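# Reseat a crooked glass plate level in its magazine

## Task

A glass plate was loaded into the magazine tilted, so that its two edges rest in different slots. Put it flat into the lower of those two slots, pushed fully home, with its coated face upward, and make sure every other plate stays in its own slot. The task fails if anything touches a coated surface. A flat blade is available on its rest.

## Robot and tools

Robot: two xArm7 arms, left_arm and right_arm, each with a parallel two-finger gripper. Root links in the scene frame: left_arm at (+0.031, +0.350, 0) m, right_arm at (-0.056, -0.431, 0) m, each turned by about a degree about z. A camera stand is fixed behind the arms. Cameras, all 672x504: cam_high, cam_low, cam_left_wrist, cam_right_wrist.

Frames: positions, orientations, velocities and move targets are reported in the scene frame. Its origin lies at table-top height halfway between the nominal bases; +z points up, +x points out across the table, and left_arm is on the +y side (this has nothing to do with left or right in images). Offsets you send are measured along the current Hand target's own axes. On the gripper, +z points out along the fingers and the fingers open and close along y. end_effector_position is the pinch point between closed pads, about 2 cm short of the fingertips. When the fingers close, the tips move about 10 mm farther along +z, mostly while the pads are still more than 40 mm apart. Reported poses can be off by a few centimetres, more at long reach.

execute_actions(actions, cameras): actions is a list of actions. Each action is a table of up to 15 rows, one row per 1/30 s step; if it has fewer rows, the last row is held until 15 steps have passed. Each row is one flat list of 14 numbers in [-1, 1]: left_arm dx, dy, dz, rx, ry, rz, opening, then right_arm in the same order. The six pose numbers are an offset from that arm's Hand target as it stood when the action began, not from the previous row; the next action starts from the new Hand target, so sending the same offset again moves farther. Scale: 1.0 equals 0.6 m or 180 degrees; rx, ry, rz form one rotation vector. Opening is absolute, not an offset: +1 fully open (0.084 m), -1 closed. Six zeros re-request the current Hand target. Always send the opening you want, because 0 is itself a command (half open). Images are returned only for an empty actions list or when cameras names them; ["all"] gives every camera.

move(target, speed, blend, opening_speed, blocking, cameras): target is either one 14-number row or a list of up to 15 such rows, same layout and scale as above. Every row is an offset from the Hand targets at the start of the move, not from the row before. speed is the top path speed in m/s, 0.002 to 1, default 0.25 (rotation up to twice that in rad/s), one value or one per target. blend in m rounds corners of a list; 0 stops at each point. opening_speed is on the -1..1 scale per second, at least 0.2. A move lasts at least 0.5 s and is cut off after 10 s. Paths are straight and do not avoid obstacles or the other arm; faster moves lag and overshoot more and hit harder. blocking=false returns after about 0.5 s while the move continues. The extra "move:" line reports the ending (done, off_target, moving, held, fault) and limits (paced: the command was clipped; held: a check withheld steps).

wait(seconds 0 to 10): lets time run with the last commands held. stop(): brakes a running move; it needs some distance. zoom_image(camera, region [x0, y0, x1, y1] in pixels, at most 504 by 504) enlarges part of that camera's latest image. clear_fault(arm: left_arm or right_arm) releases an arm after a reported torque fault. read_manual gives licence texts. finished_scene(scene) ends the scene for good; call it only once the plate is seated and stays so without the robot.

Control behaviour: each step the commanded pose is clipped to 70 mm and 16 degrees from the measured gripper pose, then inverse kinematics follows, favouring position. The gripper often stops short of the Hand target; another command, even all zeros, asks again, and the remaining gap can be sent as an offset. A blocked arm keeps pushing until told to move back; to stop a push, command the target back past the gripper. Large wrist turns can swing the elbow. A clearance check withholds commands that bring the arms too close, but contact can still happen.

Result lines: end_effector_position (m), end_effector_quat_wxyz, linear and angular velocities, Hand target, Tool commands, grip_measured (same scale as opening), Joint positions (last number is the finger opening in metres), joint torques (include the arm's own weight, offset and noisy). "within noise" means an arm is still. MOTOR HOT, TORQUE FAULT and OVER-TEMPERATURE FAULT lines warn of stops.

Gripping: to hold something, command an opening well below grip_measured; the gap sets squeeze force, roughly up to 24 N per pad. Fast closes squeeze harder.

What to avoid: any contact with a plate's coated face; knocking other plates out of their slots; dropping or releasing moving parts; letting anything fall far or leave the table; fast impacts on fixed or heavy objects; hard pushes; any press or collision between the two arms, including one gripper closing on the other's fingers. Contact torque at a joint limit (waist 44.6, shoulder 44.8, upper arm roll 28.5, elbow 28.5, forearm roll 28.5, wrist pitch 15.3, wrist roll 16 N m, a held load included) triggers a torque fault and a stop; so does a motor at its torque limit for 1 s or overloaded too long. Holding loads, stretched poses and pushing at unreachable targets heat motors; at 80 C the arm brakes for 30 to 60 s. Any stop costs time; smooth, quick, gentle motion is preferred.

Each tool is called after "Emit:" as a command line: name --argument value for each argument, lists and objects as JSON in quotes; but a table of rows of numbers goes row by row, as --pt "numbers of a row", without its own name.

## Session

Emit:
execute_actions --actions '[]' --cameras '["all"]'

Scene clock: 0.00 s.
left_arm: end_effector_position=(+0.1544, +0.1673, +0.3373) grip_measured=+1.00 end_effector_quat_wxyz=(-0.347, +0.321, +0.862, -0.181) | right_arm: end_effector_position=(+0.4211, -0.2626, +0.3700) grip_measured=+1.00 end_effector_quat_wxyz=(+0.035, +0.666, -0.235, +0.707)
Joint positions: left_arm=[-1.916 -1.091 0.966 0.887 0.015 1.787 2.478 0.084] | right_arm=[-0.943 -1.359 1.233 0.583 -0.49 0 1.954 0.084]
Joint velocities: within noise
Joint torques (N m): no reading
Hand target: left_arm +0.1544, +0.1673, +0.3373; -0.347, +0.321, +0.862, -0.181 | right_arm +0.4211, -0.2626, +0.3700; +0.035, +0.666, -0.235, +0.707
Tool commands: left_gripper/opening=+1.0 right_gripper/opening=+1.0

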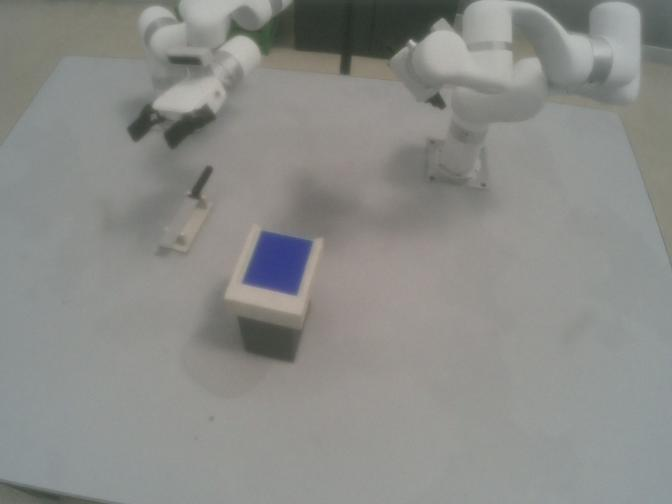

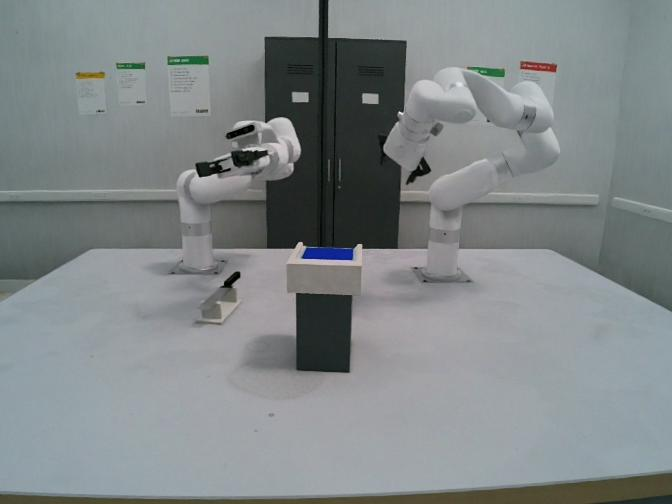

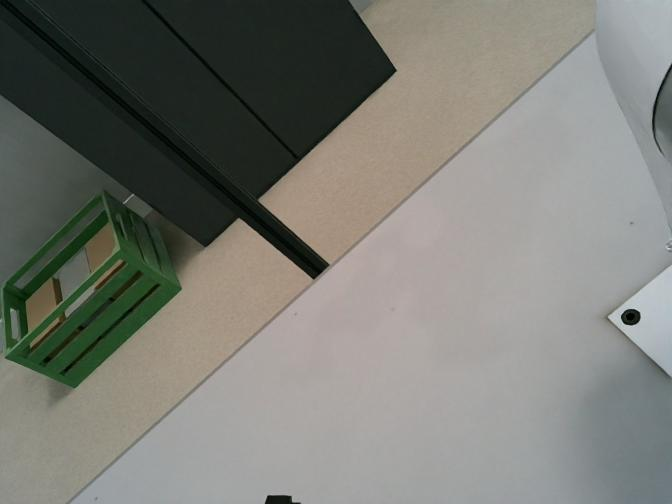

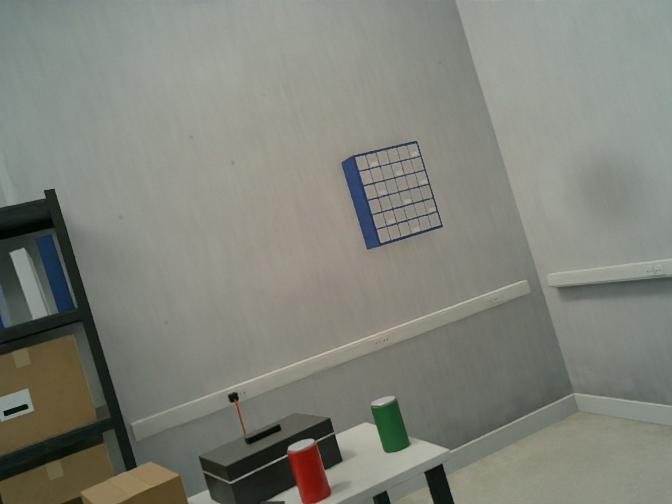

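Emit:
zoom_image --camera "cam_high" --region '[130, 140, 350, 370]'

Emit:
zoom_image --camera "cam_low" --region '[180, 230, 380, 380]'

Scaled by 2.191 from the camera's 672x504 image, which has a finer 960x720 frame.

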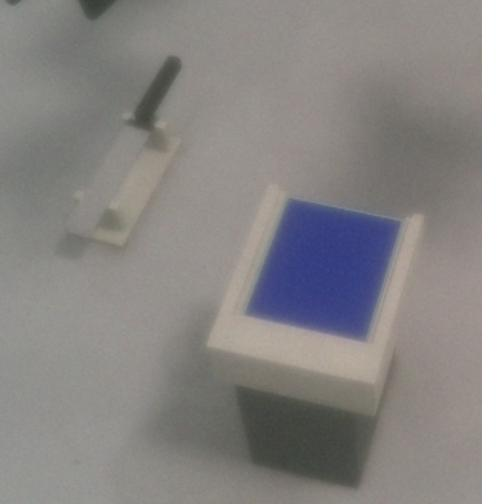

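Scaled by 2.520 from the camera's 672x504 image, which has a finer 960x720 frame.

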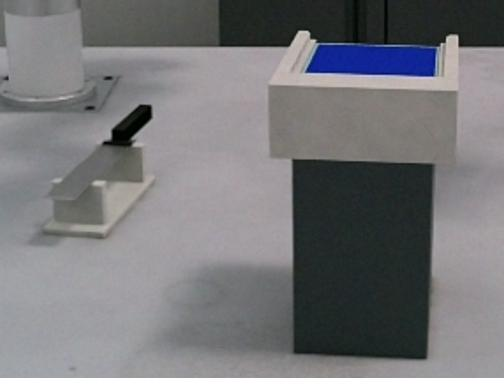

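Emit:
move --target '[0,0,0,0,0,0,1, -0.033,0.1205,-0.2285,-0.0279,-0.5039,-0.117,0]' --speed 0.3 --cameras '["all"]'

Scene clock: 4.80 s.
left_arm: end_effector_position=(+0.1544, +0.1673, +0.3373) grip_measured=+1.00 end_effector_quat_wxyz=(-0.347, +0.321, +0.862, -0.181) | right_arm: end_effector_position=(+0.2702, -0.2695, +0.3301) grip_measured=-0.01 end_effector_quat_wxyz=(+0.000, +0.995, -0.105, +0.000)
Joint positions: left_arm=[-1.916 -1.091 0.966 0.887 0.015 1.787 2.478 0.084] | right_arm=[0.106 -0.406 0.276 1.029 0.109 1.422 0.562 0.044]
Joint torques (N m): left_arm=[0.09 5.08 -13.59 14.37 -1.84 -0.9 -0.2] | right_arm=[1.65 -7.36 -3.16 11.44 1.06 -1.18 -0.35]
Hand target: left_arm +0.1544, +0.1673, +0.3373; -0.347, +0.321, +0.862, -0.181 | right_arm +0.2702, -0.2695, +0.3301; +0.000, +0.995, -0.105, +0.000
Off the commanded pose: left_arm 0.000 m, 0 deg | right_arm 0.000 m, 0 deg.
move: done

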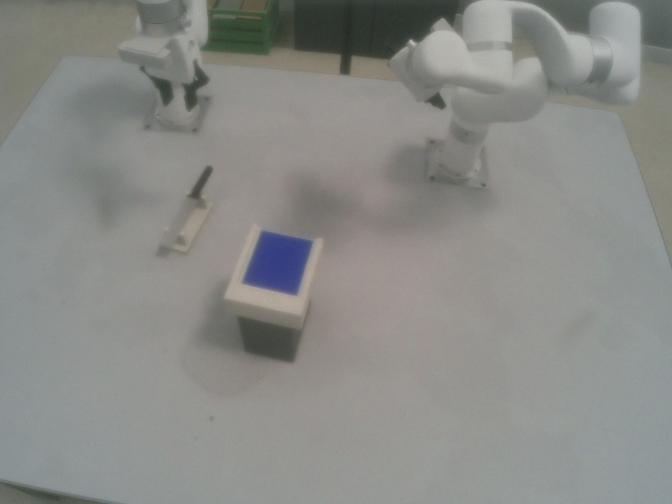

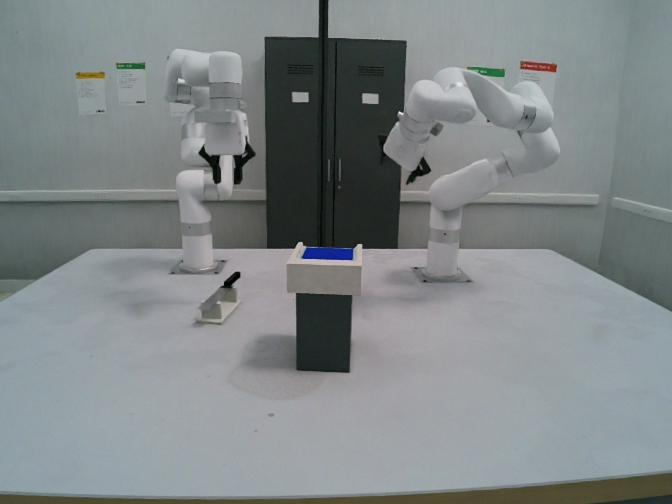

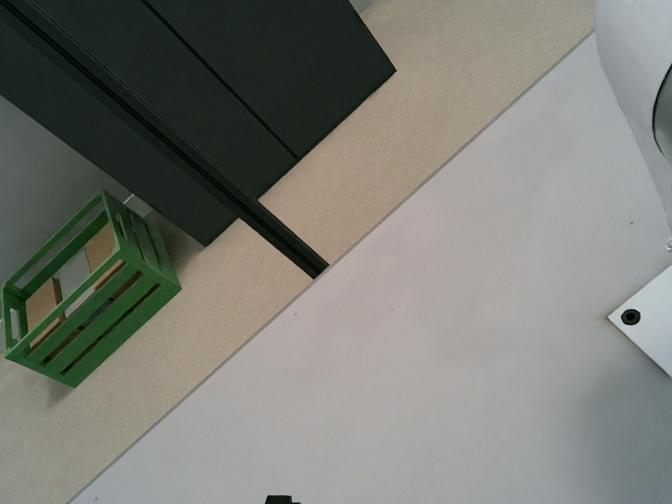

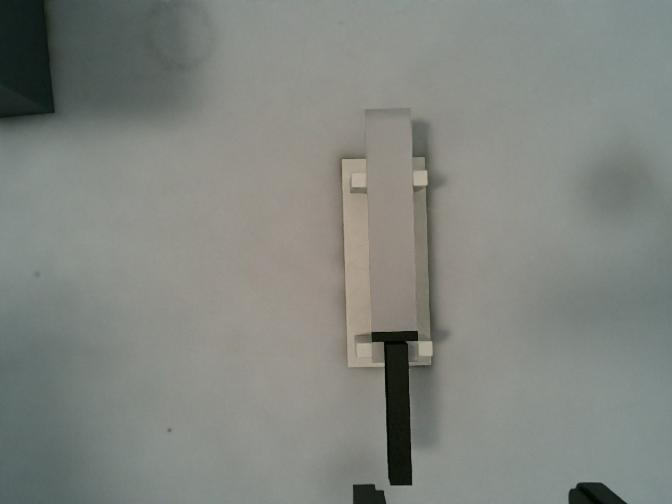

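Emit:
move --target '[0,0,0,0,0,0,1, -0.058,0.025,0.27,0,0,0,0]' --speed 0.3 --cameras '["cam_right_wrist"]'

Scene clock: 6.77 s.
left_arm: end_effector_position=(+0.1544, +0.1673, +0.3373) grip_measured=+1.00 end_effector_quat_wxyz=(-0.347, +0.321, +0.862, -0.181) | right_arm: end_effector_position=(+0.2330, -0.2769, +0.1681) grip_measured=-0.01 end_effector_quat_wxyz=(+0.000, +0.995, -0.105, +0.000)
Joint positions: left_arm=[-1.916 -1.091 0.966 0.887 0.015 1.787 2.478 0.084] | right_arm=[0.143 -0.444 0.325 0.531 0.168 0.962 0.559 0.044]
Joint torques (N m): left_arm=[0.03 5.44 -13.89 14.56 -1.37 -1.04 -0.29] | right_arm=[0.15 -6.19 -0.38 9.2 0.85 -2.95 0.39]
Hand target: left_arm +0.1544, +0.1673, +0.3373; -0.347, +0.321, +0.862, -0.181 | right_arm +0.2330, -0.2770, +0.1681; +0.000, +0.995, -0.105, +0.000
Off the commanded pose: left_arm 0.000 m, 0 deg | right_arm 0.000 m, 0 deg.
move: done
Images, in order (width x height): cam_right_wrist 672x504.

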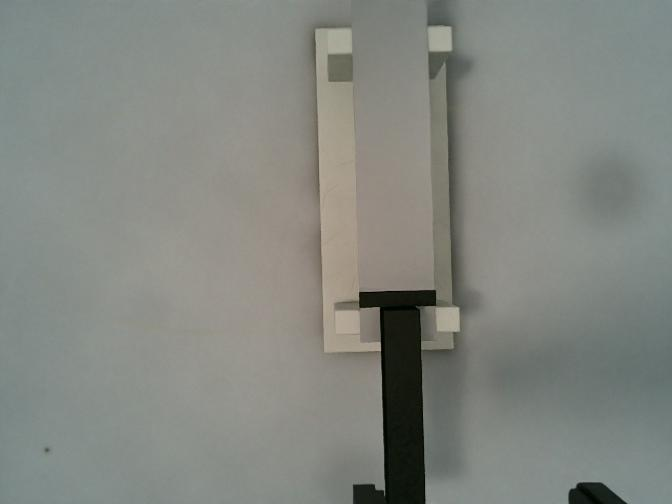

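Emit:
move --pt "0 0 0 0 0 0 1 -0.005 -0.0072 0.07 0 0 -0.0095 0" --pt "0 0 0 0 0 0 1 -0.005 -0.0072 0.2243 0 0 -0.0095 0" --speed 0.12 --blend 0.01 --cameras '["cam_right_wrist"]'

Scene clock: 9.00 s.
left_arm: end_effector_position=(+0.1544, +0.1673, +0.3373) grip_measured=+1.00 end_effector_quat_wxyz=(-0.347, +0.321, +0.862, -0.181) | right_arm: end_effector_position=(+0.2310, -0.2721, +0.0335) grip_measured=-0.01 end_effector_quat_wxyz=(+0.000, +0.996, -0.090, +0.000)
Joint positions: left_arm=[-1.916 -1.091 0.966 0.887 0.015 1.787 2.478 0.084] | right_arm=[0.108 -0.058 0.399 0.384 0.053 0.439 0.646 0.044]
Joint torques (N m): left_arm=[-0.08 5.84 -13.41 14.25 -1.45 -1.07 -0.17] | right_arm=[-3.08 -9.72 1.35 8.22 -0.91 -2.74 0.49]
Hand target: left_arm +0.1544, +0.1673, +0.3373; -0.347, +0.321, +0.862, -0.181 | right_arm +0.2309, -0.2721, +0.0335; +0.000, +0.996, -0.090, +0.000
Off the commanded pose: left_arm 0.000 m, 0 deg | right_arm 0.000 m, 0 deg.
move: done
Images, in order (width x height): cam_right_wrist 672x504.

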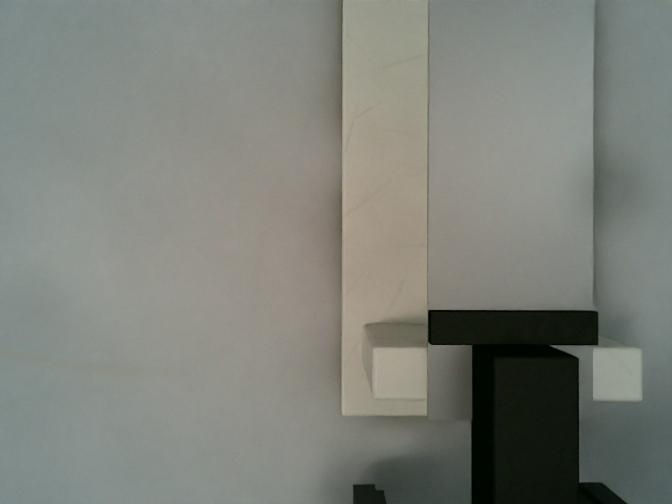

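Emit:
move --target '[0,0,0,0,0,0,1, 0,0,0,0,0,0,-1]' --opening_speed 0.6 --cameras '["cam_right_wrist"]'

Scene clock: 11.03 s.
left_arm: end_effector_position=(+0.1544, +0.1673, +0.3373) grip_measured=+1.00 end_effector_quat_wxyz=(-0.347, +0.321, +0.862, -0.181) | right_arm: end_effector_position=(+0.2310, -0.2721, +0.0335) grip_measured=-0.69 end_effector_quat_wxyz=(+0.000, +0.996, -0.090, +0.000)
Joint positions: left_arm=[-1.916 -1.091 0.966 0.887 0.015 1.787 2.478 0.084] | right_arm=[0.108 -0.058 0.399 0.384 0.053 0.439 0.646 0.014]
Joint torques (N m): left_arm=[0.09 5.83 -13.6 14.57 -1.6 -1.09 -0.27] | right_arm=[-2.8 -9.78 1.41 8.04 -0.78 -2.57 0.46]
Hand target: left_arm +0.1544, +0.1673, +0.3373; -0.347, +0.321, +0.862, -0.181 | right_arm +0.2309, -0.2721, +0.0335; +0.000, +0.996, -0.090, +0.000
Off the commanded pose: left_arm 0.000 m, 0 deg | right_arm 0.000 m, 0 deg.
move: done
Images, in order (width x height): cam_right_wrist 672x504.

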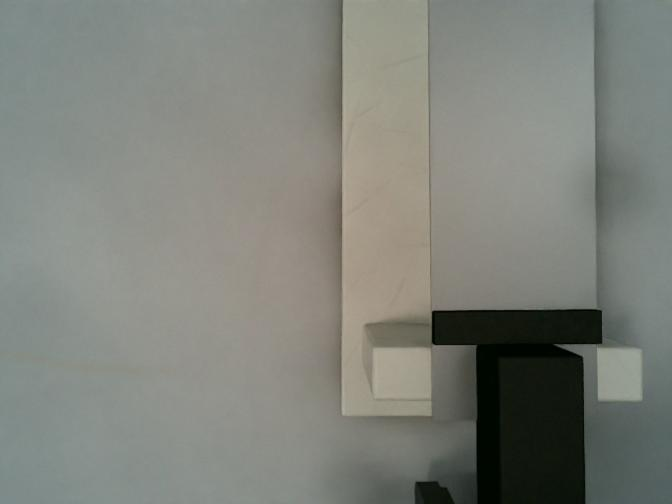

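Emit:
move --pt "0 0 0 0 0 0 1 0 0 -0.1 0 0 0 -1" --pt "0 0 0 0 0 0 1 0.125 0 -0.1 0 0 0 -1" --pt "0 0 0 0 0 0 1 0.125 0 -0.015 0 0 0 -1" --pt "0 0 0 0 0 0 1 0.125 0 0 0 0 0 -1" --speed '[0.1,0.12,0.1,0.03]' --blend '[0.01,0.01,0.002,0]' --cameras '["cam_right_wrist"]'

Emit:
move --target '[0,0,0,0,0,0,1, 0,0,0,0,0,0,0.1]' --opening_speed 0.5 --cameras '["cam_right_wrist"]'

Scene clock: 13.77 s.
left_arm: end_effector_position=(+0.1544, +0.1673, +0.3373) grip_measured=+1.00 end_effector_quat_wxyz=(-0.347, +0.321, +0.862, -0.181) | right_arm: end_effector_position=(+0.3047, -0.2856, +0.0336) grip_measured=-0.69 end_effector_quat_wxyz=(+0.000, +0.996, -0.090, +0.000)
Joint positions: left_arm=[-1.916 -1.091 0.966 0.887 0.015 1.787 2.478 0.084] | right_arm=[0.045 0.119 0.318 0.597 -0.08 0.486 0.621 0.014]
Joint torques (N m): left_arm=[-0.33 5.63 -13.49 14.44 -1.39 -1.03 -0.18] | right_arm=[2.25 -7.66 -0.84 7.83 -0.91 -4.26 0.32]
Hand target: left_arm +0.1544, +0.1673, +0.3373; -0.347, +0.321, +0.862, -0.181 | right_arm +0.3047, -0.2856, +0.0335; +0.000, +0.996, -0.090, +0.000
Off the commanded pose: left_arm 0.000 m, 0 deg | right_arm 0.000 m, 0 deg.
move: done
Images, in order (width x height): cam_right_wrist 672x504.

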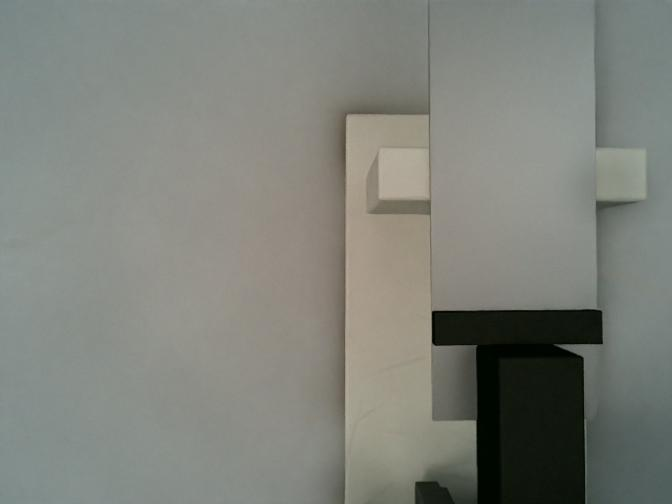

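Scene clock: 16.23 s.
left_arm: end_effector_position=(+0.1544, +0.1673, +0.3373) grip_measured=+1.00 end_effector_quat_wxyz=(-0.347, +0.321, +0.862, -0.181) | right_arm: end_effector_position=(+0.3047, -0.2856, +0.0335) grip_measured=+0.09 end_effector_quat_wxyz=(+0.000, +0.996, -0.090, +0.000)
Joint positions: left_arm=[-1.916 -1.091 0.966 0.887 0.015 1.787 2.478 0.084] | right_arm=[0.046 0.12 0.318 0.597 -0.08 0.485 0.621 0.048]
Joint torques (N m): left_arm=[-0.08 5.18 -13.57 14.44 -1.43 -1.05 -0.35] | right_arm=[2.38 -17.24 1.66 8.48 0.22 -1.1 0.22]
Hand target: left_arm +0.1544, +0.1673, +0.3373; -0.347, +0.321, +0.862, -0.181 | right_arm +0.3047, -0.2856, +0.0335; +0.000, +0.996, -0.090, +0.000
Off the commanded pose: left_arm 0.000 m, 0 deg | right_arm 0.000 m, 0 deg.
move: done
Images, in order (width x height): cam_right_wrist 672x504.

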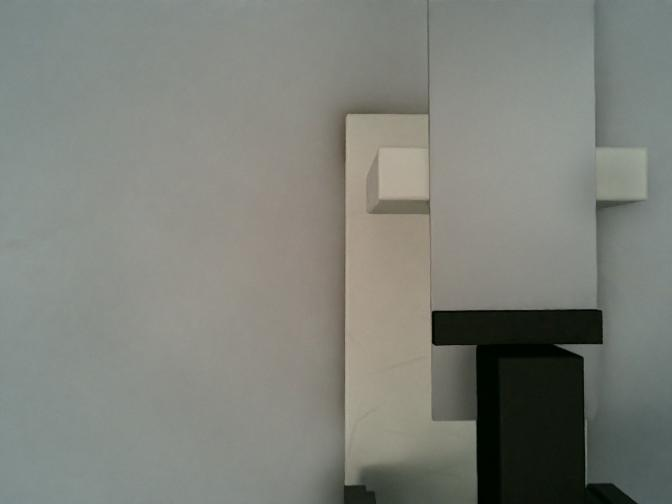

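Emit:
move --pt "0 0 0 0 0 0 1 0 0 -0.17 0 0 0 0.1" --pt "0 0 0 0 0 0 1 -0.0567 0 -0.1235 0 0.2773 0 0.1" --pt "0 0 0 0 0 0 1 -0.0567 0 -0.1035 0 0.2773 0 0.1" --speed '[0.15,0.2,0.1]' --blend '[0.01,0,0]' --cameras '["cam_right_wrist","cam_low"]'

Scene clock: 19.87 s.
left_arm: end_effector_position=(+0.1544, +0.1673, +0.3373) grip_measured=+1.00 end_effector_quat_wxyz=(-0.347, +0.321, +0.862, -0.181) | right_arm: end_effector_position=(+0.2780, -0.2820, +0.1122) grip_measured=+0.09 end_effector_quat_wxyz=(+0.029, +0.944, -0.082, +0.320)
Joint positions: left_arm=[-1.916 -1.091 0.966 0.887 0.015 1.787 2.478 0.084] | right_arm=[-0.345 -0.56 0.964 0.166 -0.395 0.04 1.223 0.048]
Joint torques (N m): left_arm=[-0.39 5.35 -13.28 14.34 -1.5 -1.11 -0.15] | right_arm=[2.64 0.48 -7.15 8.24 1.71 -1.09 -0.32]
Hand target: left_arm +0.1544, +0.1673, +0.3373; -0.347, +0.321, +0.862, -0.181 | right_arm +0.2780, -0.2820, +0.1122; +0.029, +0.944, -0.082, +0.320 (not the last commanded pose)
Off the commanded pose: left_arm 0.000 m, 0 deg | right_arm 0.018 m, 12 deg.
move: held (right_arm; a check stopped the path); path passed 1 of 3 targets; limits=held
pose unreachable (right arm): on one or more control steps of this call, first in action 0 (counted from 0), this arm could not follow its commanded pose, so it was not sent that pose on those steps. It may still have moved: this result reports where it is.
cause: moving toward the commanded pose would bring two parts of the arm too close to each other (joints 3 (upper arm roll) to 5 (forearm roll) lie between them).
Images, in order (width x height): cam_low 672x504, cam_right_wrist 672x504.

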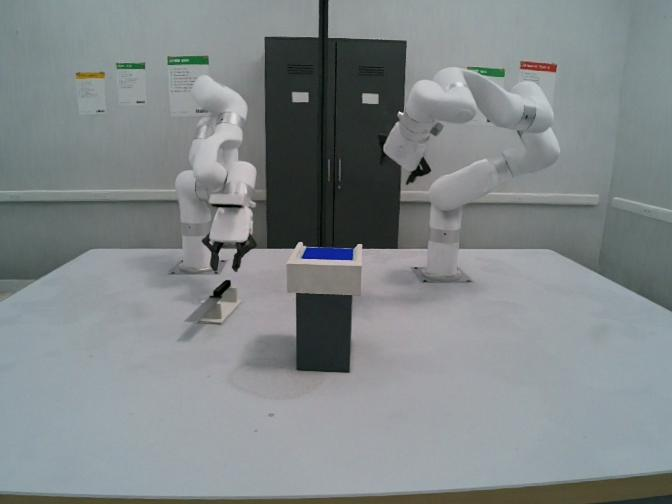

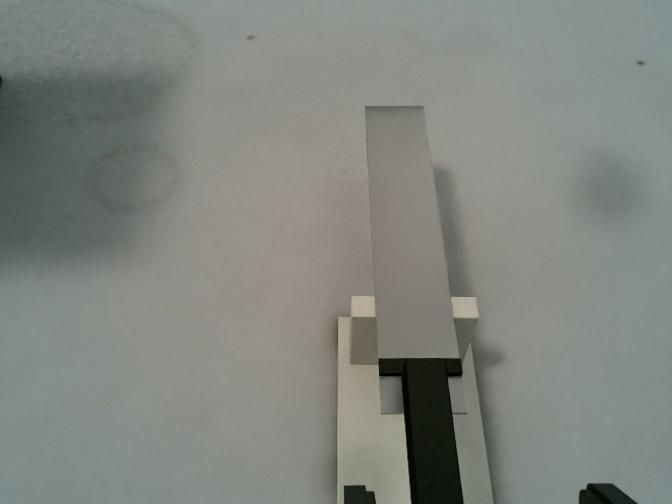

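Emit:
move --target '[0,0,0,0,0,0,1, 0.296,-0.056,-0.063,-0.0008,0.069,0.0018,0.1]' --speed 0.2

Scene clock: 21.90 s.
left_arm: end_effector_position=(+0.1544, +0.1673, +0.3373) grip_measured=+1.00 end_effector_quat_wxyz=(-0.347, +0.321, +0.862, -0.181) | right_arm: end_effector_position=(+0.4001, -0.2692, +0.2501) grip_measured=+0.09 end_effector_quat_wxyz=(+0.038, +0.903, -0.082, +0.420)
Joint positions: left_arm=[-1.916 -1.091 0.966 0.887 0.015 1.787 2.478 0.084] | right_arm=[-0.556 -0.536 0.936 0.527 -0.478 0.142 1.111 0.048]
Joint torques (N m): left_arm=[-0.32 5.74 -13.46 14.22 -1.43 -0.99 -0.12] | right_arm=[-2.96 -0.42 -6.11 10.38 -0.18 -2.88 0.39]
Hand target: left_arm +0.1544, +0.1673, +0.3373; -0.347, +0.321, +0.862, -0.181 | right_arm +0.4001, -0.2692, +0.2501; +0.038, +0.903, -0.082, +0.420
Off the commanded pose: left_arm 0.000 m, 0 deg | right_arm 0.000 m, 0 deg.
move: done

Emit:
move --target '[0,0,0,0,0,0,1, -0.331,0.0555,0.021,0,0,0,0.1]' --speed 0.2 --cameras '["cam_right_wrist"]'

Scene clock: 23.57 s.
left_arm: end_effector_position=(+0.1544, +0.1673, +0.3373) grip_measured=+1.00 end_effector_quat_wxyz=(-0.347, +0.321, +0.862, -0.181) | right_arm: end_effector_position=(+0.3205, -0.2790, +0.1445) grip_measured=+0.09 end_effector_quat_wxyz=(+0.040, +0.906, -0.082, +0.414)
Joint positions: left_arm=[-1.916 -1.091 0.966 0.887 0.015 1.787 2.478 0.084] | right_arm=[-0.626 -0.742 1.21 0.222 -0.466 -0.115 1.373 0.048]
Joint torques (N m): left_arm=[-0.19 5.41 -13.47 14.21 -1.83 -0.88 -0.2] | right_arm=[2.28 4.39 -10.25 7.37 0.06 -0.72 -0.39]
Hand target: left_arm +0.1544, +0.1673, +0.3373; -0.347, +0.321, +0.862, -0.181 | right_arm +0.3205, -0.2789, +0.1445; +0.040, +0.906, -0.082, +0.414 (not the last commanded pose)
Off the commanded pose: left_arm 0.000 m, 0 deg | right_arm 0.069 m, 1 deg.
move: held (right_arm; a check stopped the path); limits=held
pose unreachable (right arm): on one or more control steps of this call, first in action 0 (counted from 0), this arm could not follow its commanded pose, so it was not sent that pose on those steps. It may still have moved: this result reports where it is.
cause: moving toward the commanded pose would bring two parts of the arm too close to each other (joints 3 (upper arm roll) to 5 (forearm roll) lie between them).
Images, in order (width x height): cam_right_wrist 672x504.

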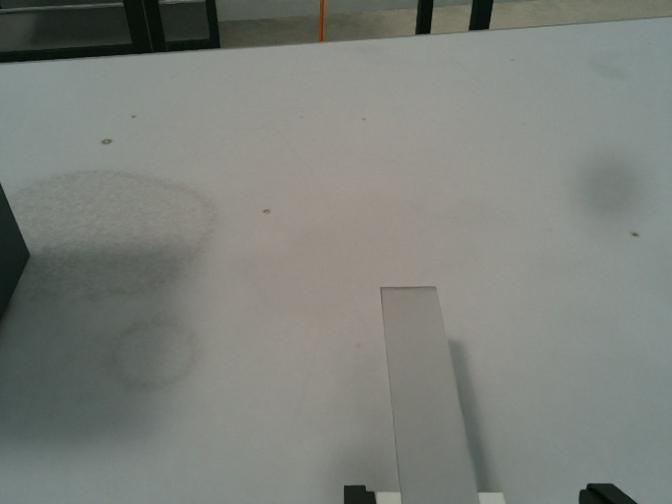

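Emit:
move --pt "0 0 0 0 0 0 1 0.2 -0.02 -0.05 0 0 0 0.1" --pt "0 0 0 0 0 0 1 0.2 -0.02 -0.05 0 -0.27 0 0.1" --speed 0.3

Scene clock: 27.30 s.
left_arm: end_effector_position=(+0.1544, +0.1673, +0.3373) grip_measured=+1.00 end_effector_quat_wxyz=(-0.347, +0.321, +0.862, -0.181) | right_arm: end_effector_position=(+0.3776, -0.2769, +0.2548) grip_measured=+0.09 end_effector_quat_wxyz=(+0.002, +0.996, -0.091, +0.005)
Joint positions: left_arm=[-1.916 -1.091 0.966 0.887 0.015 1.787 2.478 0.084] | right_arm=[-0.061 -0.06 0.388 1.131 0.016 1.18 0.511 0.048]
Joint torques (N m): left_arm=[0.02 5.37 -13.49 14.32 -1.51 -1.05 -0.12] | right_arm=[-2.97 -13.93 0.14 11.74 -0.79 -1.27 0.39]
Hand target: left_arm +0.1544, +0.1673, +0.3373; -0.347, +0.321, +0.862, -0.181 | right_arm +0.3776, -0.2769, +0.2548; +0.002, +0.996, -0.091, +0.005
Off the commanded pose: left_arm 0.000 m, 0 deg | right_arm 0.000 m, 0 deg.
move: done

Emit:
move --pt "0 0 0 0 0 0 1 0 0 -0.1 0.22 0 0 0.1" --pt "0 0 0 0 0 0 1 0 0 -0.1 0.42 0 0 0.1" --speed 0.4 --cameras '["cam_low"]'

Scene clock: 31.63 s.
left_arm: end_effector_position=(+0.1544, +0.1673, +0.3373) grip_measured=+1.00 end_effector_quat_wxyz=(-0.347, +0.321, +0.862, -0.181) | right_arm: end_effector_position=(+0.3771, -0.2765, +0.3148) grip_measured=+0.09 end_effector_quat_wxyz=(-0.608, +0.788, -0.069, +0.060)
Joint positions: left_arm=[-1.916 -1.091 0.966 0.887 0.015 1.787 2.478 0.084] | right_arm=[-0.11 -0.126 -0.082 0.803 1.357 1.412 -0.635 0.048]
Joint torques (N m): left_arm=[-0.12 5.58 -13.43 14.01 -1.38 -0.95 -0.19] | right_arm=[-3.19 -12.54 -0.89 9.1 1.86 1.78 -0.59]
Hand target: left_arm +0.1544, +0.1673, +0.3373; -0.347, +0.321, +0.862, -0.181 | right_arm +0.3771, -0.2765, +0.3148; -0.608, +0.788, -0.069, +0.060
Off the commanded pose: left_arm 0.000 m, 0 deg | right_arm 0.000 m, 0 deg.
move: done
Images, in order (width x height): cam_low 672x504.

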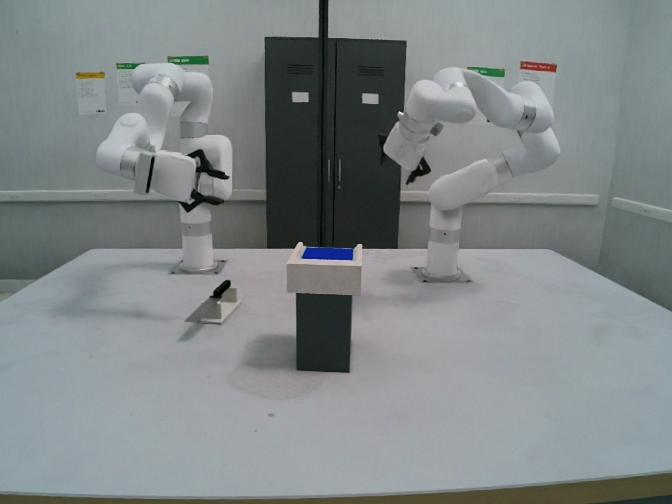

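Emit:
move --target '[0,0,0,0,0,0,1, 0,0,0,-0.325,0.416,-0.3225,0.1]' --speed 0.5 --cameras '["cam_low"]'

Scene clock: 39.47 s.
left_arm: end_effector_position=(+0.1544, +0.1673, +0.3373) grip_measured=+1.00 end_effector_quat_wxyz=(-0.347, +0.321, +0.862, -0.181) | right_arm: end_effector_position=(+0.3771, -0.2765, +0.3148) grip_measured=+0.09 end_effector_quat_wxyz=(+0.063, +0.705, -0.063, +0.703)
Joint positions: left_arm=[-1.916 -1.091 0.966 0.887 0.015 1.787 2.478 0.084] | right_arm=[-0.864 -1.515 1.506 0.679 2.748 0 -1.263 0.048]
Joint torques (N m): left_arm=[0.28 5.73 -13.06 13.93 -1.46 -1 -0.16] | right_arm=[-2.92 8.57 -15.87 1.74 -0.14 -1.41 0.41]
Hand target: left_arm +0.1544, +0.1673, +0.3373; -0.347, +0.321, +0.862, -0.181 | right_arm +0.3771, -0.2765, +0.3148; +0.063, +0.705, -0.063, +0.703
Off the commanded pose: left_arm 0.000 m, 0 deg | right_arm 0.000 m, 0 deg.
move: done; limits=paced
Images, in order (width x height): cam_low 672x504.

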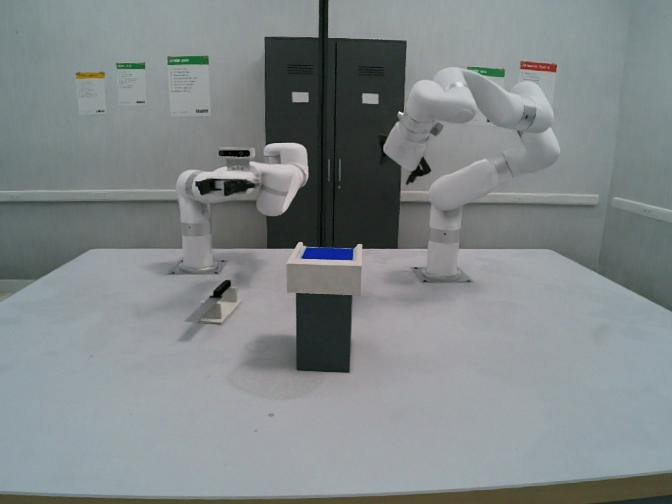

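Emit:
move --pt "0 0 0 0 0 0 1 -0.05 0.0283 0 0 -0.2227 0 0.1" --pt "0 0 0 0 0 0 1 -0.1917 0.0283 -0.0298 0 -0.2227 0 0.1" --speed 0.4 --cameras '["cam_right_wrist"]'

Scene clock: 42.37 s.
left_arm: end_effector_position=(+0.1544, +0.1673, +0.3373) grip_measured=+1.00 end_effector_quat_wxyz=(-0.347, +0.321, +0.862, -0.181) | right_arm: end_effector_position=(+0.3562, -0.2900, +0.1998) grip_measured=+0.09 end_effector_quat_wxyz=(+0.037, +0.904, -0.081, +0.419)
Joint positions: left_arm=[-1.916 -1.091 0.966 0.887 0.015 1.787 2.478 0.084] | right_arm=[-0.818 -0.447 1.537 0.71 2.235 -0.338 -1.31 0.048]
Joint torques (N m): left_arm=[-0.19 5.74 -13.29 14.01 -1.53 -1.02 -0.32] | right_arm=[-3.13 1.42 -5.88 7.98 -0.26 -0.74 0.45]
Hand target: left_arm +0.1544, +0.1673, +0.3373; -0.347, +0.321, +0.862, -0.181 | right_arm +0.3562, -0.2900, +0.1998; +0.037, +0.904, -0.081, +0.419
Off the commanded pose: left_arm 0.000 m, 0 deg | right_arm 0.000 m, 0 deg.
move: done
Images, in order (width x height): cam_right_wrist 672x504.

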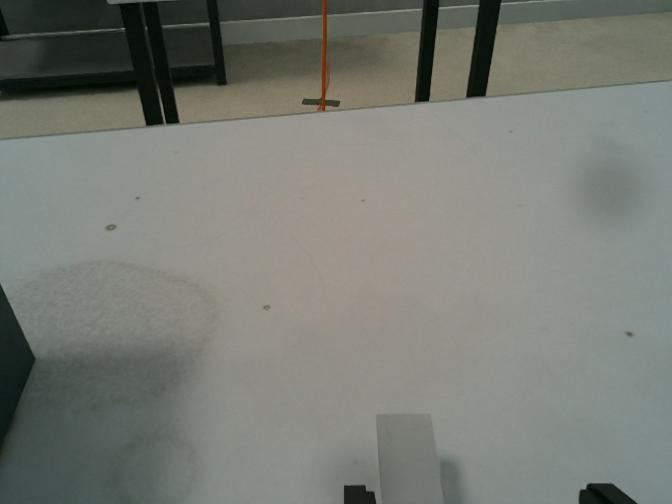

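Emit:
move --target '[0,0,0,0,0,0,1, -0.2245,0.0082,0.0192,0,0,0,0.1]' --speed 0.2 --cameras '["cam_right_wrist"]'

Scene clock: 44.03 s.
left_arm: end_effector_position=(+0.1544, +0.1673, +0.3373) grip_measured=+1.00 end_effector_quat_wxyz=(-0.347, +0.321, +0.862, -0.181) | right_arm: end_effector_position=(+0.2784, -0.2809, +0.0896) grip_measured=+0.09 end_effector_quat_wxyz=(+0.037, +0.904, -0.081, +0.419)
Joint positions: left_arm=[-1.916 -1.091 0.966 0.887 0.015 1.787 2.478 0.084] | right_arm=[-0.777 -0.864 1.868 0.514 2.535 -0.084 -1.068 0.048]
Joint torques (N m): left_arm=[-0.14 5.98 -13.07 13.87 -1.53 -1.08 -0.18] | right_arm=[2.24 6.42 -10.05 2.54 0.19 -1.25 0.43]
Hand target: left_arm +0.1544, +0.1673, +0.3373; -0.347, +0.321, +0.862, -0.181 | right_arm +0.2784, -0.2808, +0.0896; +0.037, +0.904, -0.081, +0.419
Off the commanded pose: left_arm 0.000 m, 0 deg | right_arm 0.000 m, 0 deg.
move: done
Images, in order (width x height): cam_right_wrist 672x504.

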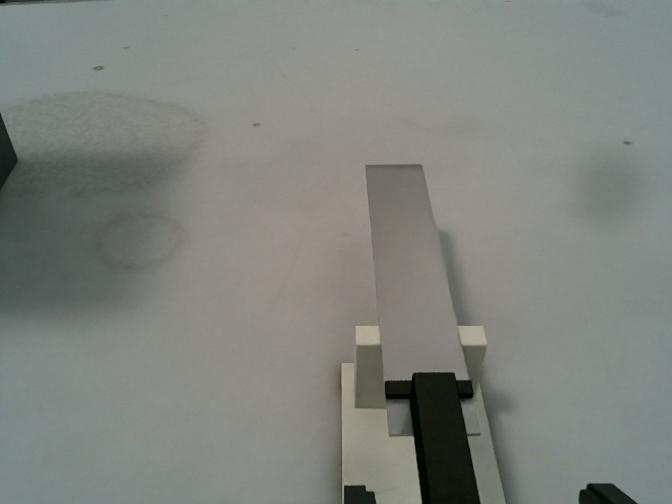

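Emit:
move --target '[0,0,0,0,0,0,1, 0,0,0.0833,0,0,0,0.1]' --speed 0.08 --cameras '["cam_right_wrist"]'

Scene clock: 45.33 s.
left_arm: end_effector_position=(+0.1544, +0.1673, +0.3373) grip_measured=+1.00 end_effector_quat_wxyz=(-0.347, +0.321, +0.862, -0.181) | right_arm: end_effector_position=(+0.3159, -0.2876, +0.0573) grip_measured=+0.09 end_effector_quat_wxyz=(+0.037, +0.904, -0.081, +0.419)
Joint positions: left_arm=[-1.916 -1.091 0.966 0.887 0.015 1.787 2.478 0.084] | right_arm=[-0.97 -1.023 1.969 0.583 2.571 0.074 -1.065 0.048]
Joint torques (N m): left_arm=[0.2 5.68 -13.23 14.13 -1.48 -0.9 -0.01] | right_arm=[-2.81 9.4 -12.1 1.93 0.32 -1.24 0.52]
Hand target: left_arm +0.1544, +0.1673, +0.3373; -0.347, +0.321, +0.862, -0.181 | right_arm +0.3159, -0.2876, +0.0573; +0.037, +0.904, -0.081, +0.419
Off the commanded pose: left_arm 0.000 m, 0 deg | right_arm 0.000 m, 0 deg.
move: done
Images, in order (width x height): cam_right_wrist 672x504.

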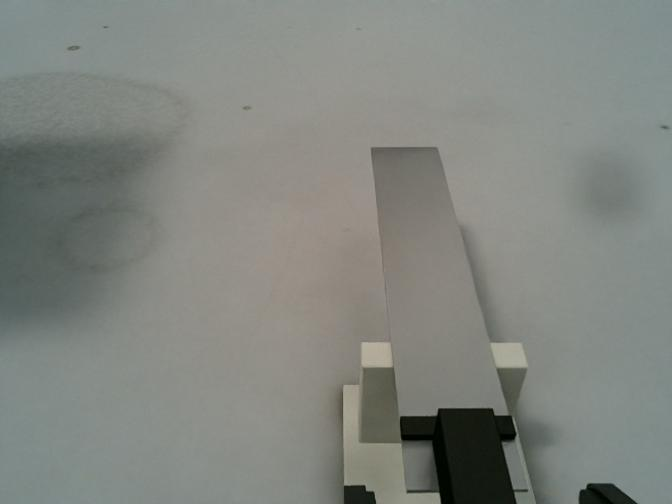

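Emit:
move --pt "0 0 0 0 0 0 1 0.0021 0 0.0026 0 0 0 0.1" --pt "0 0 0 0 0 0 1 0.0021 0 0.0026 0 0 0 -1" --opening_speed 0.8 --speed 0.05 --cameras '["cam_right_wrist"]'

Scene clock: 47.87 s.
left_arm: end_effector_position=(+0.1544, +0.1673, +0.3373) grip_measured=+1.00 end_effector_quat_wxyz=(-0.347, +0.321, +0.862, -0.181) | right_arm: end_effector_position=(+0.3179, -0.2880, +0.0573) grip_measured=-0.69 end_effector_quat_wxyz=(+0.037, +0.904, -0.081, +0.419)
Joint positions: left_arm=[-1.916 -1.091 0.966 0.887 0.015 1.787 2.478 0.084] | right_arm=[-0.978 -1.026 1.969 0.587 2.569 0.078 -1.067 0.014]
Joint torques (N m): left_arm=[-0.14 5.39 -13.21 14.22 -1.43 -1.14 -0.16] | right_arm=[-2.19 9.36 -13.58 1.32 -1.2 -1.6 -0.24]
Hand target: left_arm +0.1544, +0.1673, +0.3373; -0.347, +0.321, +0.862, -0.181 | right_arm +0.3179, -0.2880, +0.0573; +0.037, +0.904, -0.081, +0.419
Off the commanded pose: left_arm 0.000 m, 0 deg | right_arm 0.000 m, 0 deg.
move: done
Images, in order (width x height): cam_right_wrist 672x504.

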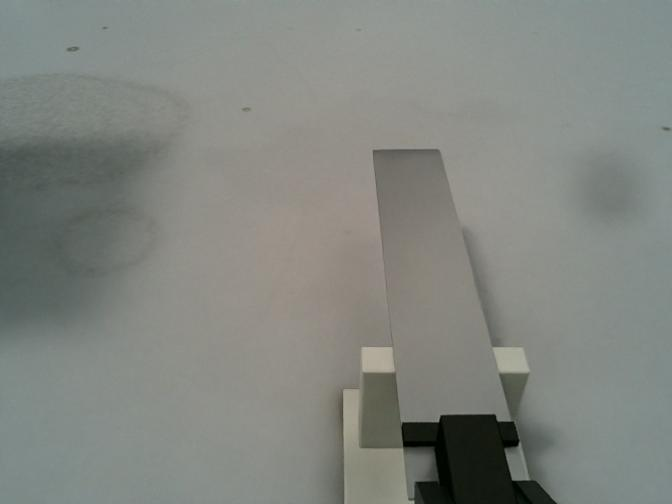

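Emit:
move --pt "0 0 0 0 0 0 1 0.02 0 -0.017 0 0 0 -1" --pt "0 0 0 0 0 0 1 0.2209 0 -0.1854 0 0 0 -1" --pt "0 0 0 0 0 0 1 0.115 -0.458 -0.3115 0.0098 0 -0.0082 -1" --speed '[0.05,0.15,0.25]' --blend '[0.005,0.03,0]' --cameras '["all"]'

Scene clock: 51.53 s.
left_arm: end_effector_position=(+0.1544, +0.1673, +0.3373) grip_measured=+1.00 end_effector_quat_wxyz=(-0.347, +0.321, +0.862, -0.181) | right_arm: end_effector_position=(+0.2703, -0.0002, +0.2308) grip_measured=-0.69 end_effector_quat_wxyz=(+0.029, +0.905, -0.063, +0.420)
Joint positions: left_arm=[-1.916 -1.091 0.966 0.887 0.015 1.787 2.478 0.084] | right_arm=[-1.338 -0.746 2.355 1.717 2.722 -0.975 -1.562 0.014]
Joint torques (N m): left_arm=[0.24 5.96 -13.14 13.98 -1.59 -1.06 -0.03] | right_arm=[-3.61 22.2 -9.02 8.79 -0.74 -2 -0.39]
Hand target: left_arm +0.1544, +0.1673, +0.3373; -0.347, +0.321, +0.862, -0.181 | right_arm +0.2703, -0.0002, +0.2308; +0.029, +0.905, -0.063, +0.420
Off the commanded pose: left_arm 0.000 m, 0 deg | right_arm 0.000 m, 0 deg.
move: done

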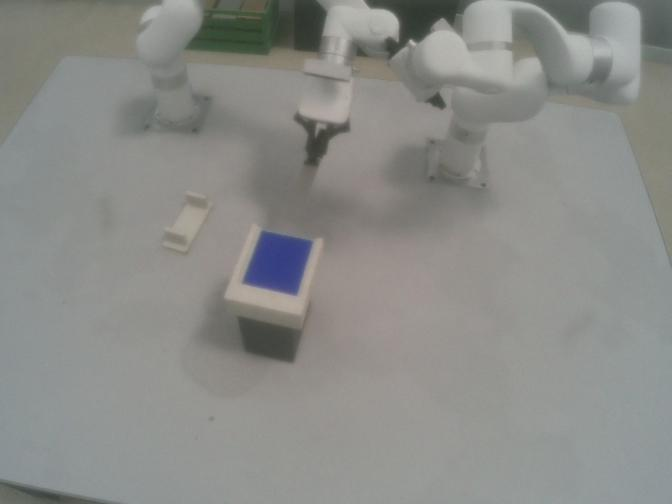

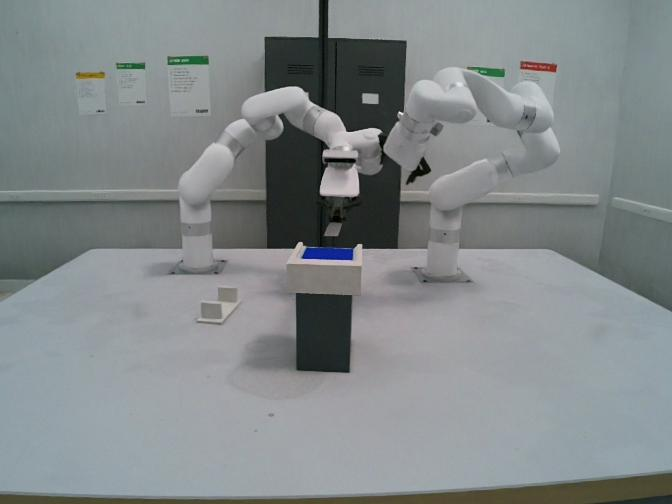

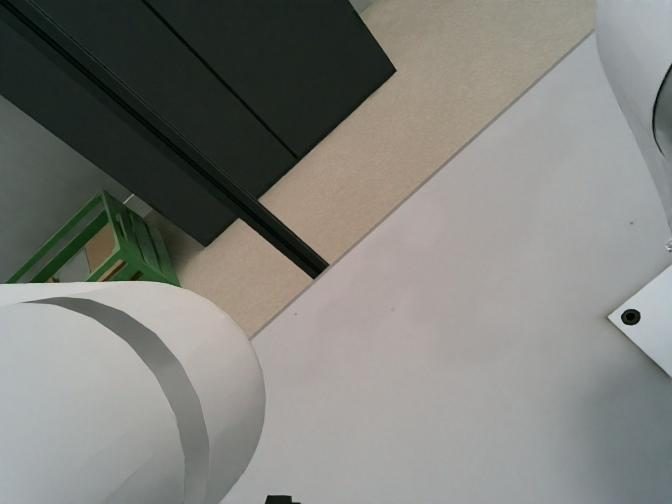

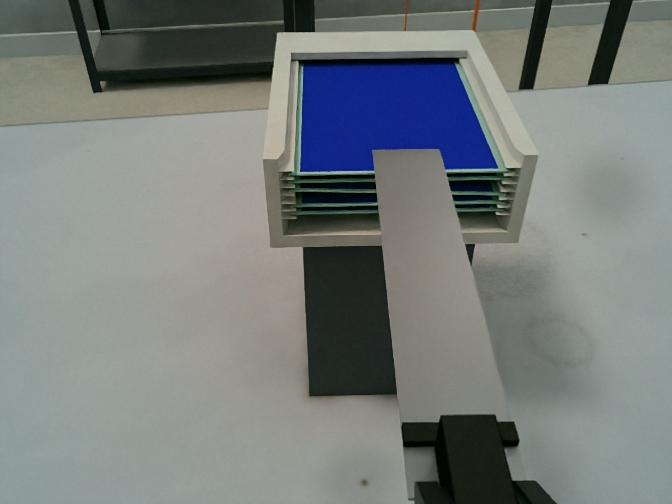

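Emit:
zoom_image --camera "cam_right_wrist" --region '[260, 150, 400, 250]'

Emit:
zoom_image --camera "cam_right_wrist" --region '[420, 150, 560, 250]'

Scaled by 3.600 from the camera's 672x504 image, which has a finer 960x720 frame.

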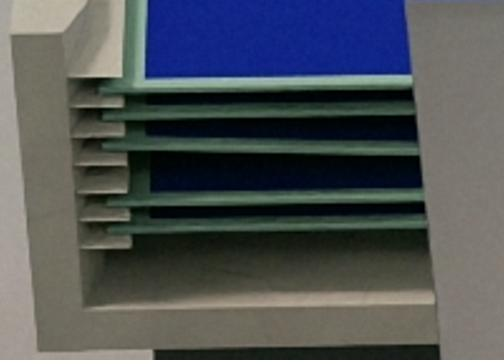

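Scaled by 3.600 from the camera's 672x504 image, which has a finer 960x720 frame.

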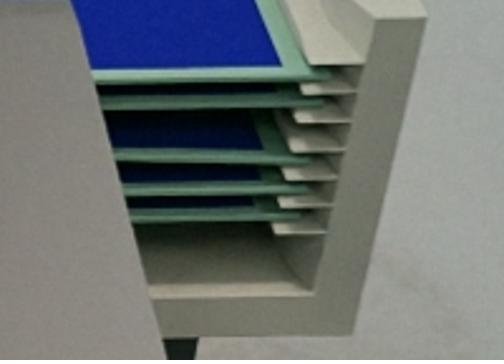

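Emit:
move --target '[0,0,0,0,0,0,1, -0.0444,0.005,0.0373,0.0081,0,-0.0068,-1]' --speed 0.08 --cameras '["cam_right_wrist"]'

Emit:
zoom_image --camera "cam_right_wrist" --region '[250, 0, 550, 200]'

Scene clock: 53.40 s.
left_arm: end_effector_position=(+0.1544, +0.1673, +0.3373) grip_measured=+1.00 end_effector_quat_wxyz=(-0.347, +0.321, +0.862, -0.181) | right_arm: end_effector_position=(+0.2697, -0.0031, +0.1960) grip_measured=-0.69 end_effector_quat_wxyz=(+0.022, +0.906, -0.048, +0.420)
Joint positions: left_arm=[-1.916 -1.091 0.966 0.887 0.015 1.787 2.478 0.084] | right_arm=[-1.296 -0.766 2.343 1.612 2.707 -0.869 -1.507 0.014]
Joint torques (N m): left_arm=[-0.29 5.7 -13.03 14.06 -1.36 -1.24 -0.22] | right_arm=[2.39 21.66 -12.29 6.56 -2.32 -0.35 0.5]
Hand target: left_arm +0.1544, +0.1673, +0.3373; -0.347, +0.321, +0.862, -0.181 | right_arm +0.2697, -0.0031, +0.1960; +0.022, +0.906, -0.048, +0.420
Off the commanded pose: left_arm 0.000 m, 0 deg | right_arm 0.000 m, 0 deg.
move: done
Images, in order (width x height): cam_right_wrist 672x504.

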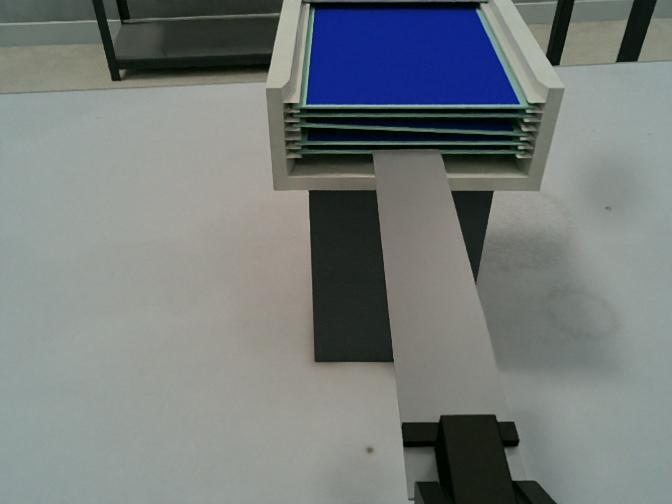

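Scaled by 1.680 from the camera's 672x504 image, which has a finer 960x720 frame.

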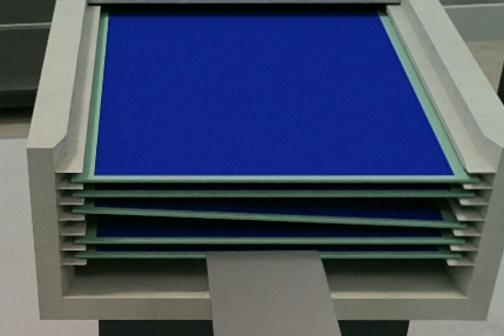

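Emit:
move --target '[0,0,0,0,0,0,1, 0.0205,0,0.0264,0,0,0,-1]' --speed 0.08 --cameras '["cam_right_wrist"]'

Emit:
zoom_image --camera "cam_right_wrist" --region '[270, 110, 420, 200]'

Emit:
zoom_image --camera "cam_right_wrist" --region '[400, 110, 550, 200]'

Scene clock: 54.33 s.
left_arm: end_effector_position=(+0.1544, +0.1673, +0.3373) grip_measured=+1.00 end_effector_quat_wxyz=(-0.347, +0.321, +0.862, -0.181) | right_arm: end_effector_position=(+0.2701, -0.0031, +0.1959) grip_measured=-0.69 end_effector_quat_wxyz=(+0.022, +0.906, -0.048, +0.420)
Joint positions: left_arm=[-1.916 -1.091 0.966 0.887 0.015 1.787 2.478 0.084] | right_arm=[-1.297 -0.766 2.343 1.612 2.707 -0.869 -1.508 0.014]
Joint torques (N m): left_arm=[-0.32 5.34 -13.22 13.79 -1.18 -1.15 -0.16] | right_arm=[2.35 25.21 -12.25 6.69 -1.34 -2.3 0.42]
Hand target: left_arm +0.1544, +0.1673, +0.3373; -0.347, +0.321, +0.862, -0.181 | right_arm +0.2701, -0.0031, +0.1959; +0.022, +0.906, -0.048, +0.420 (not the last commanded pose)
Off the commanded pose: left_arm 0.000 m, 0 deg | right_arm 0.020 m, 0 deg.
move: held (right_arm; a check stopped the path); limits=held
pose unreachable (right arm): on one or more control steps of this call, first in action 0 (counted from 0), this arm could not follow its commanded pose, so it was not sent that pose on those steps. It may still have moved: this result reports where it is.
cause: moving toward the commanded pose would bring a part of the arm too close to another arm (a part of this arm just beyond joint 6 (wrist pitch) and the left arm's gripper, 6 mm apart when this arm was first held).
Images, in order (width x height): cam_right_wrist 672x504.

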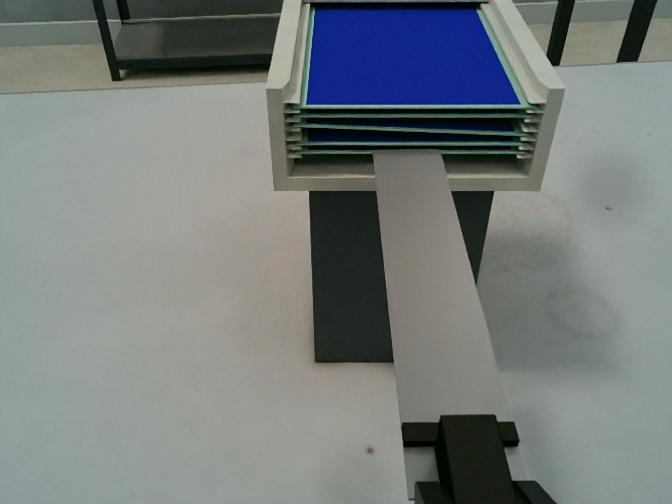

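Scaled by 3.360 from the camera's 672x504 image, which has a finer 960x720 frame.

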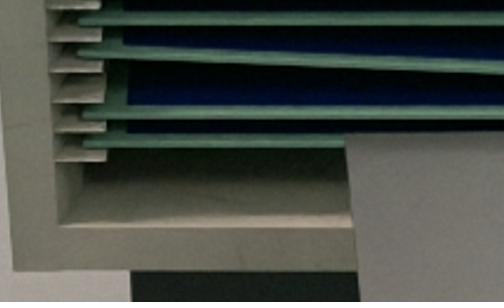

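Scaled by 3.360 from the camera's 672x504 image, which has a finer 960x720 frame.

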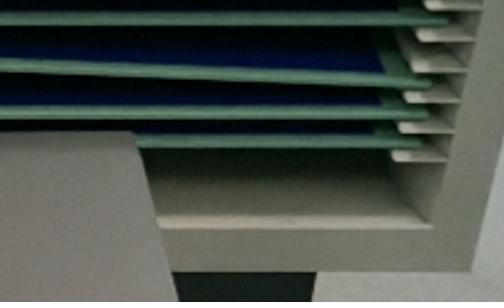

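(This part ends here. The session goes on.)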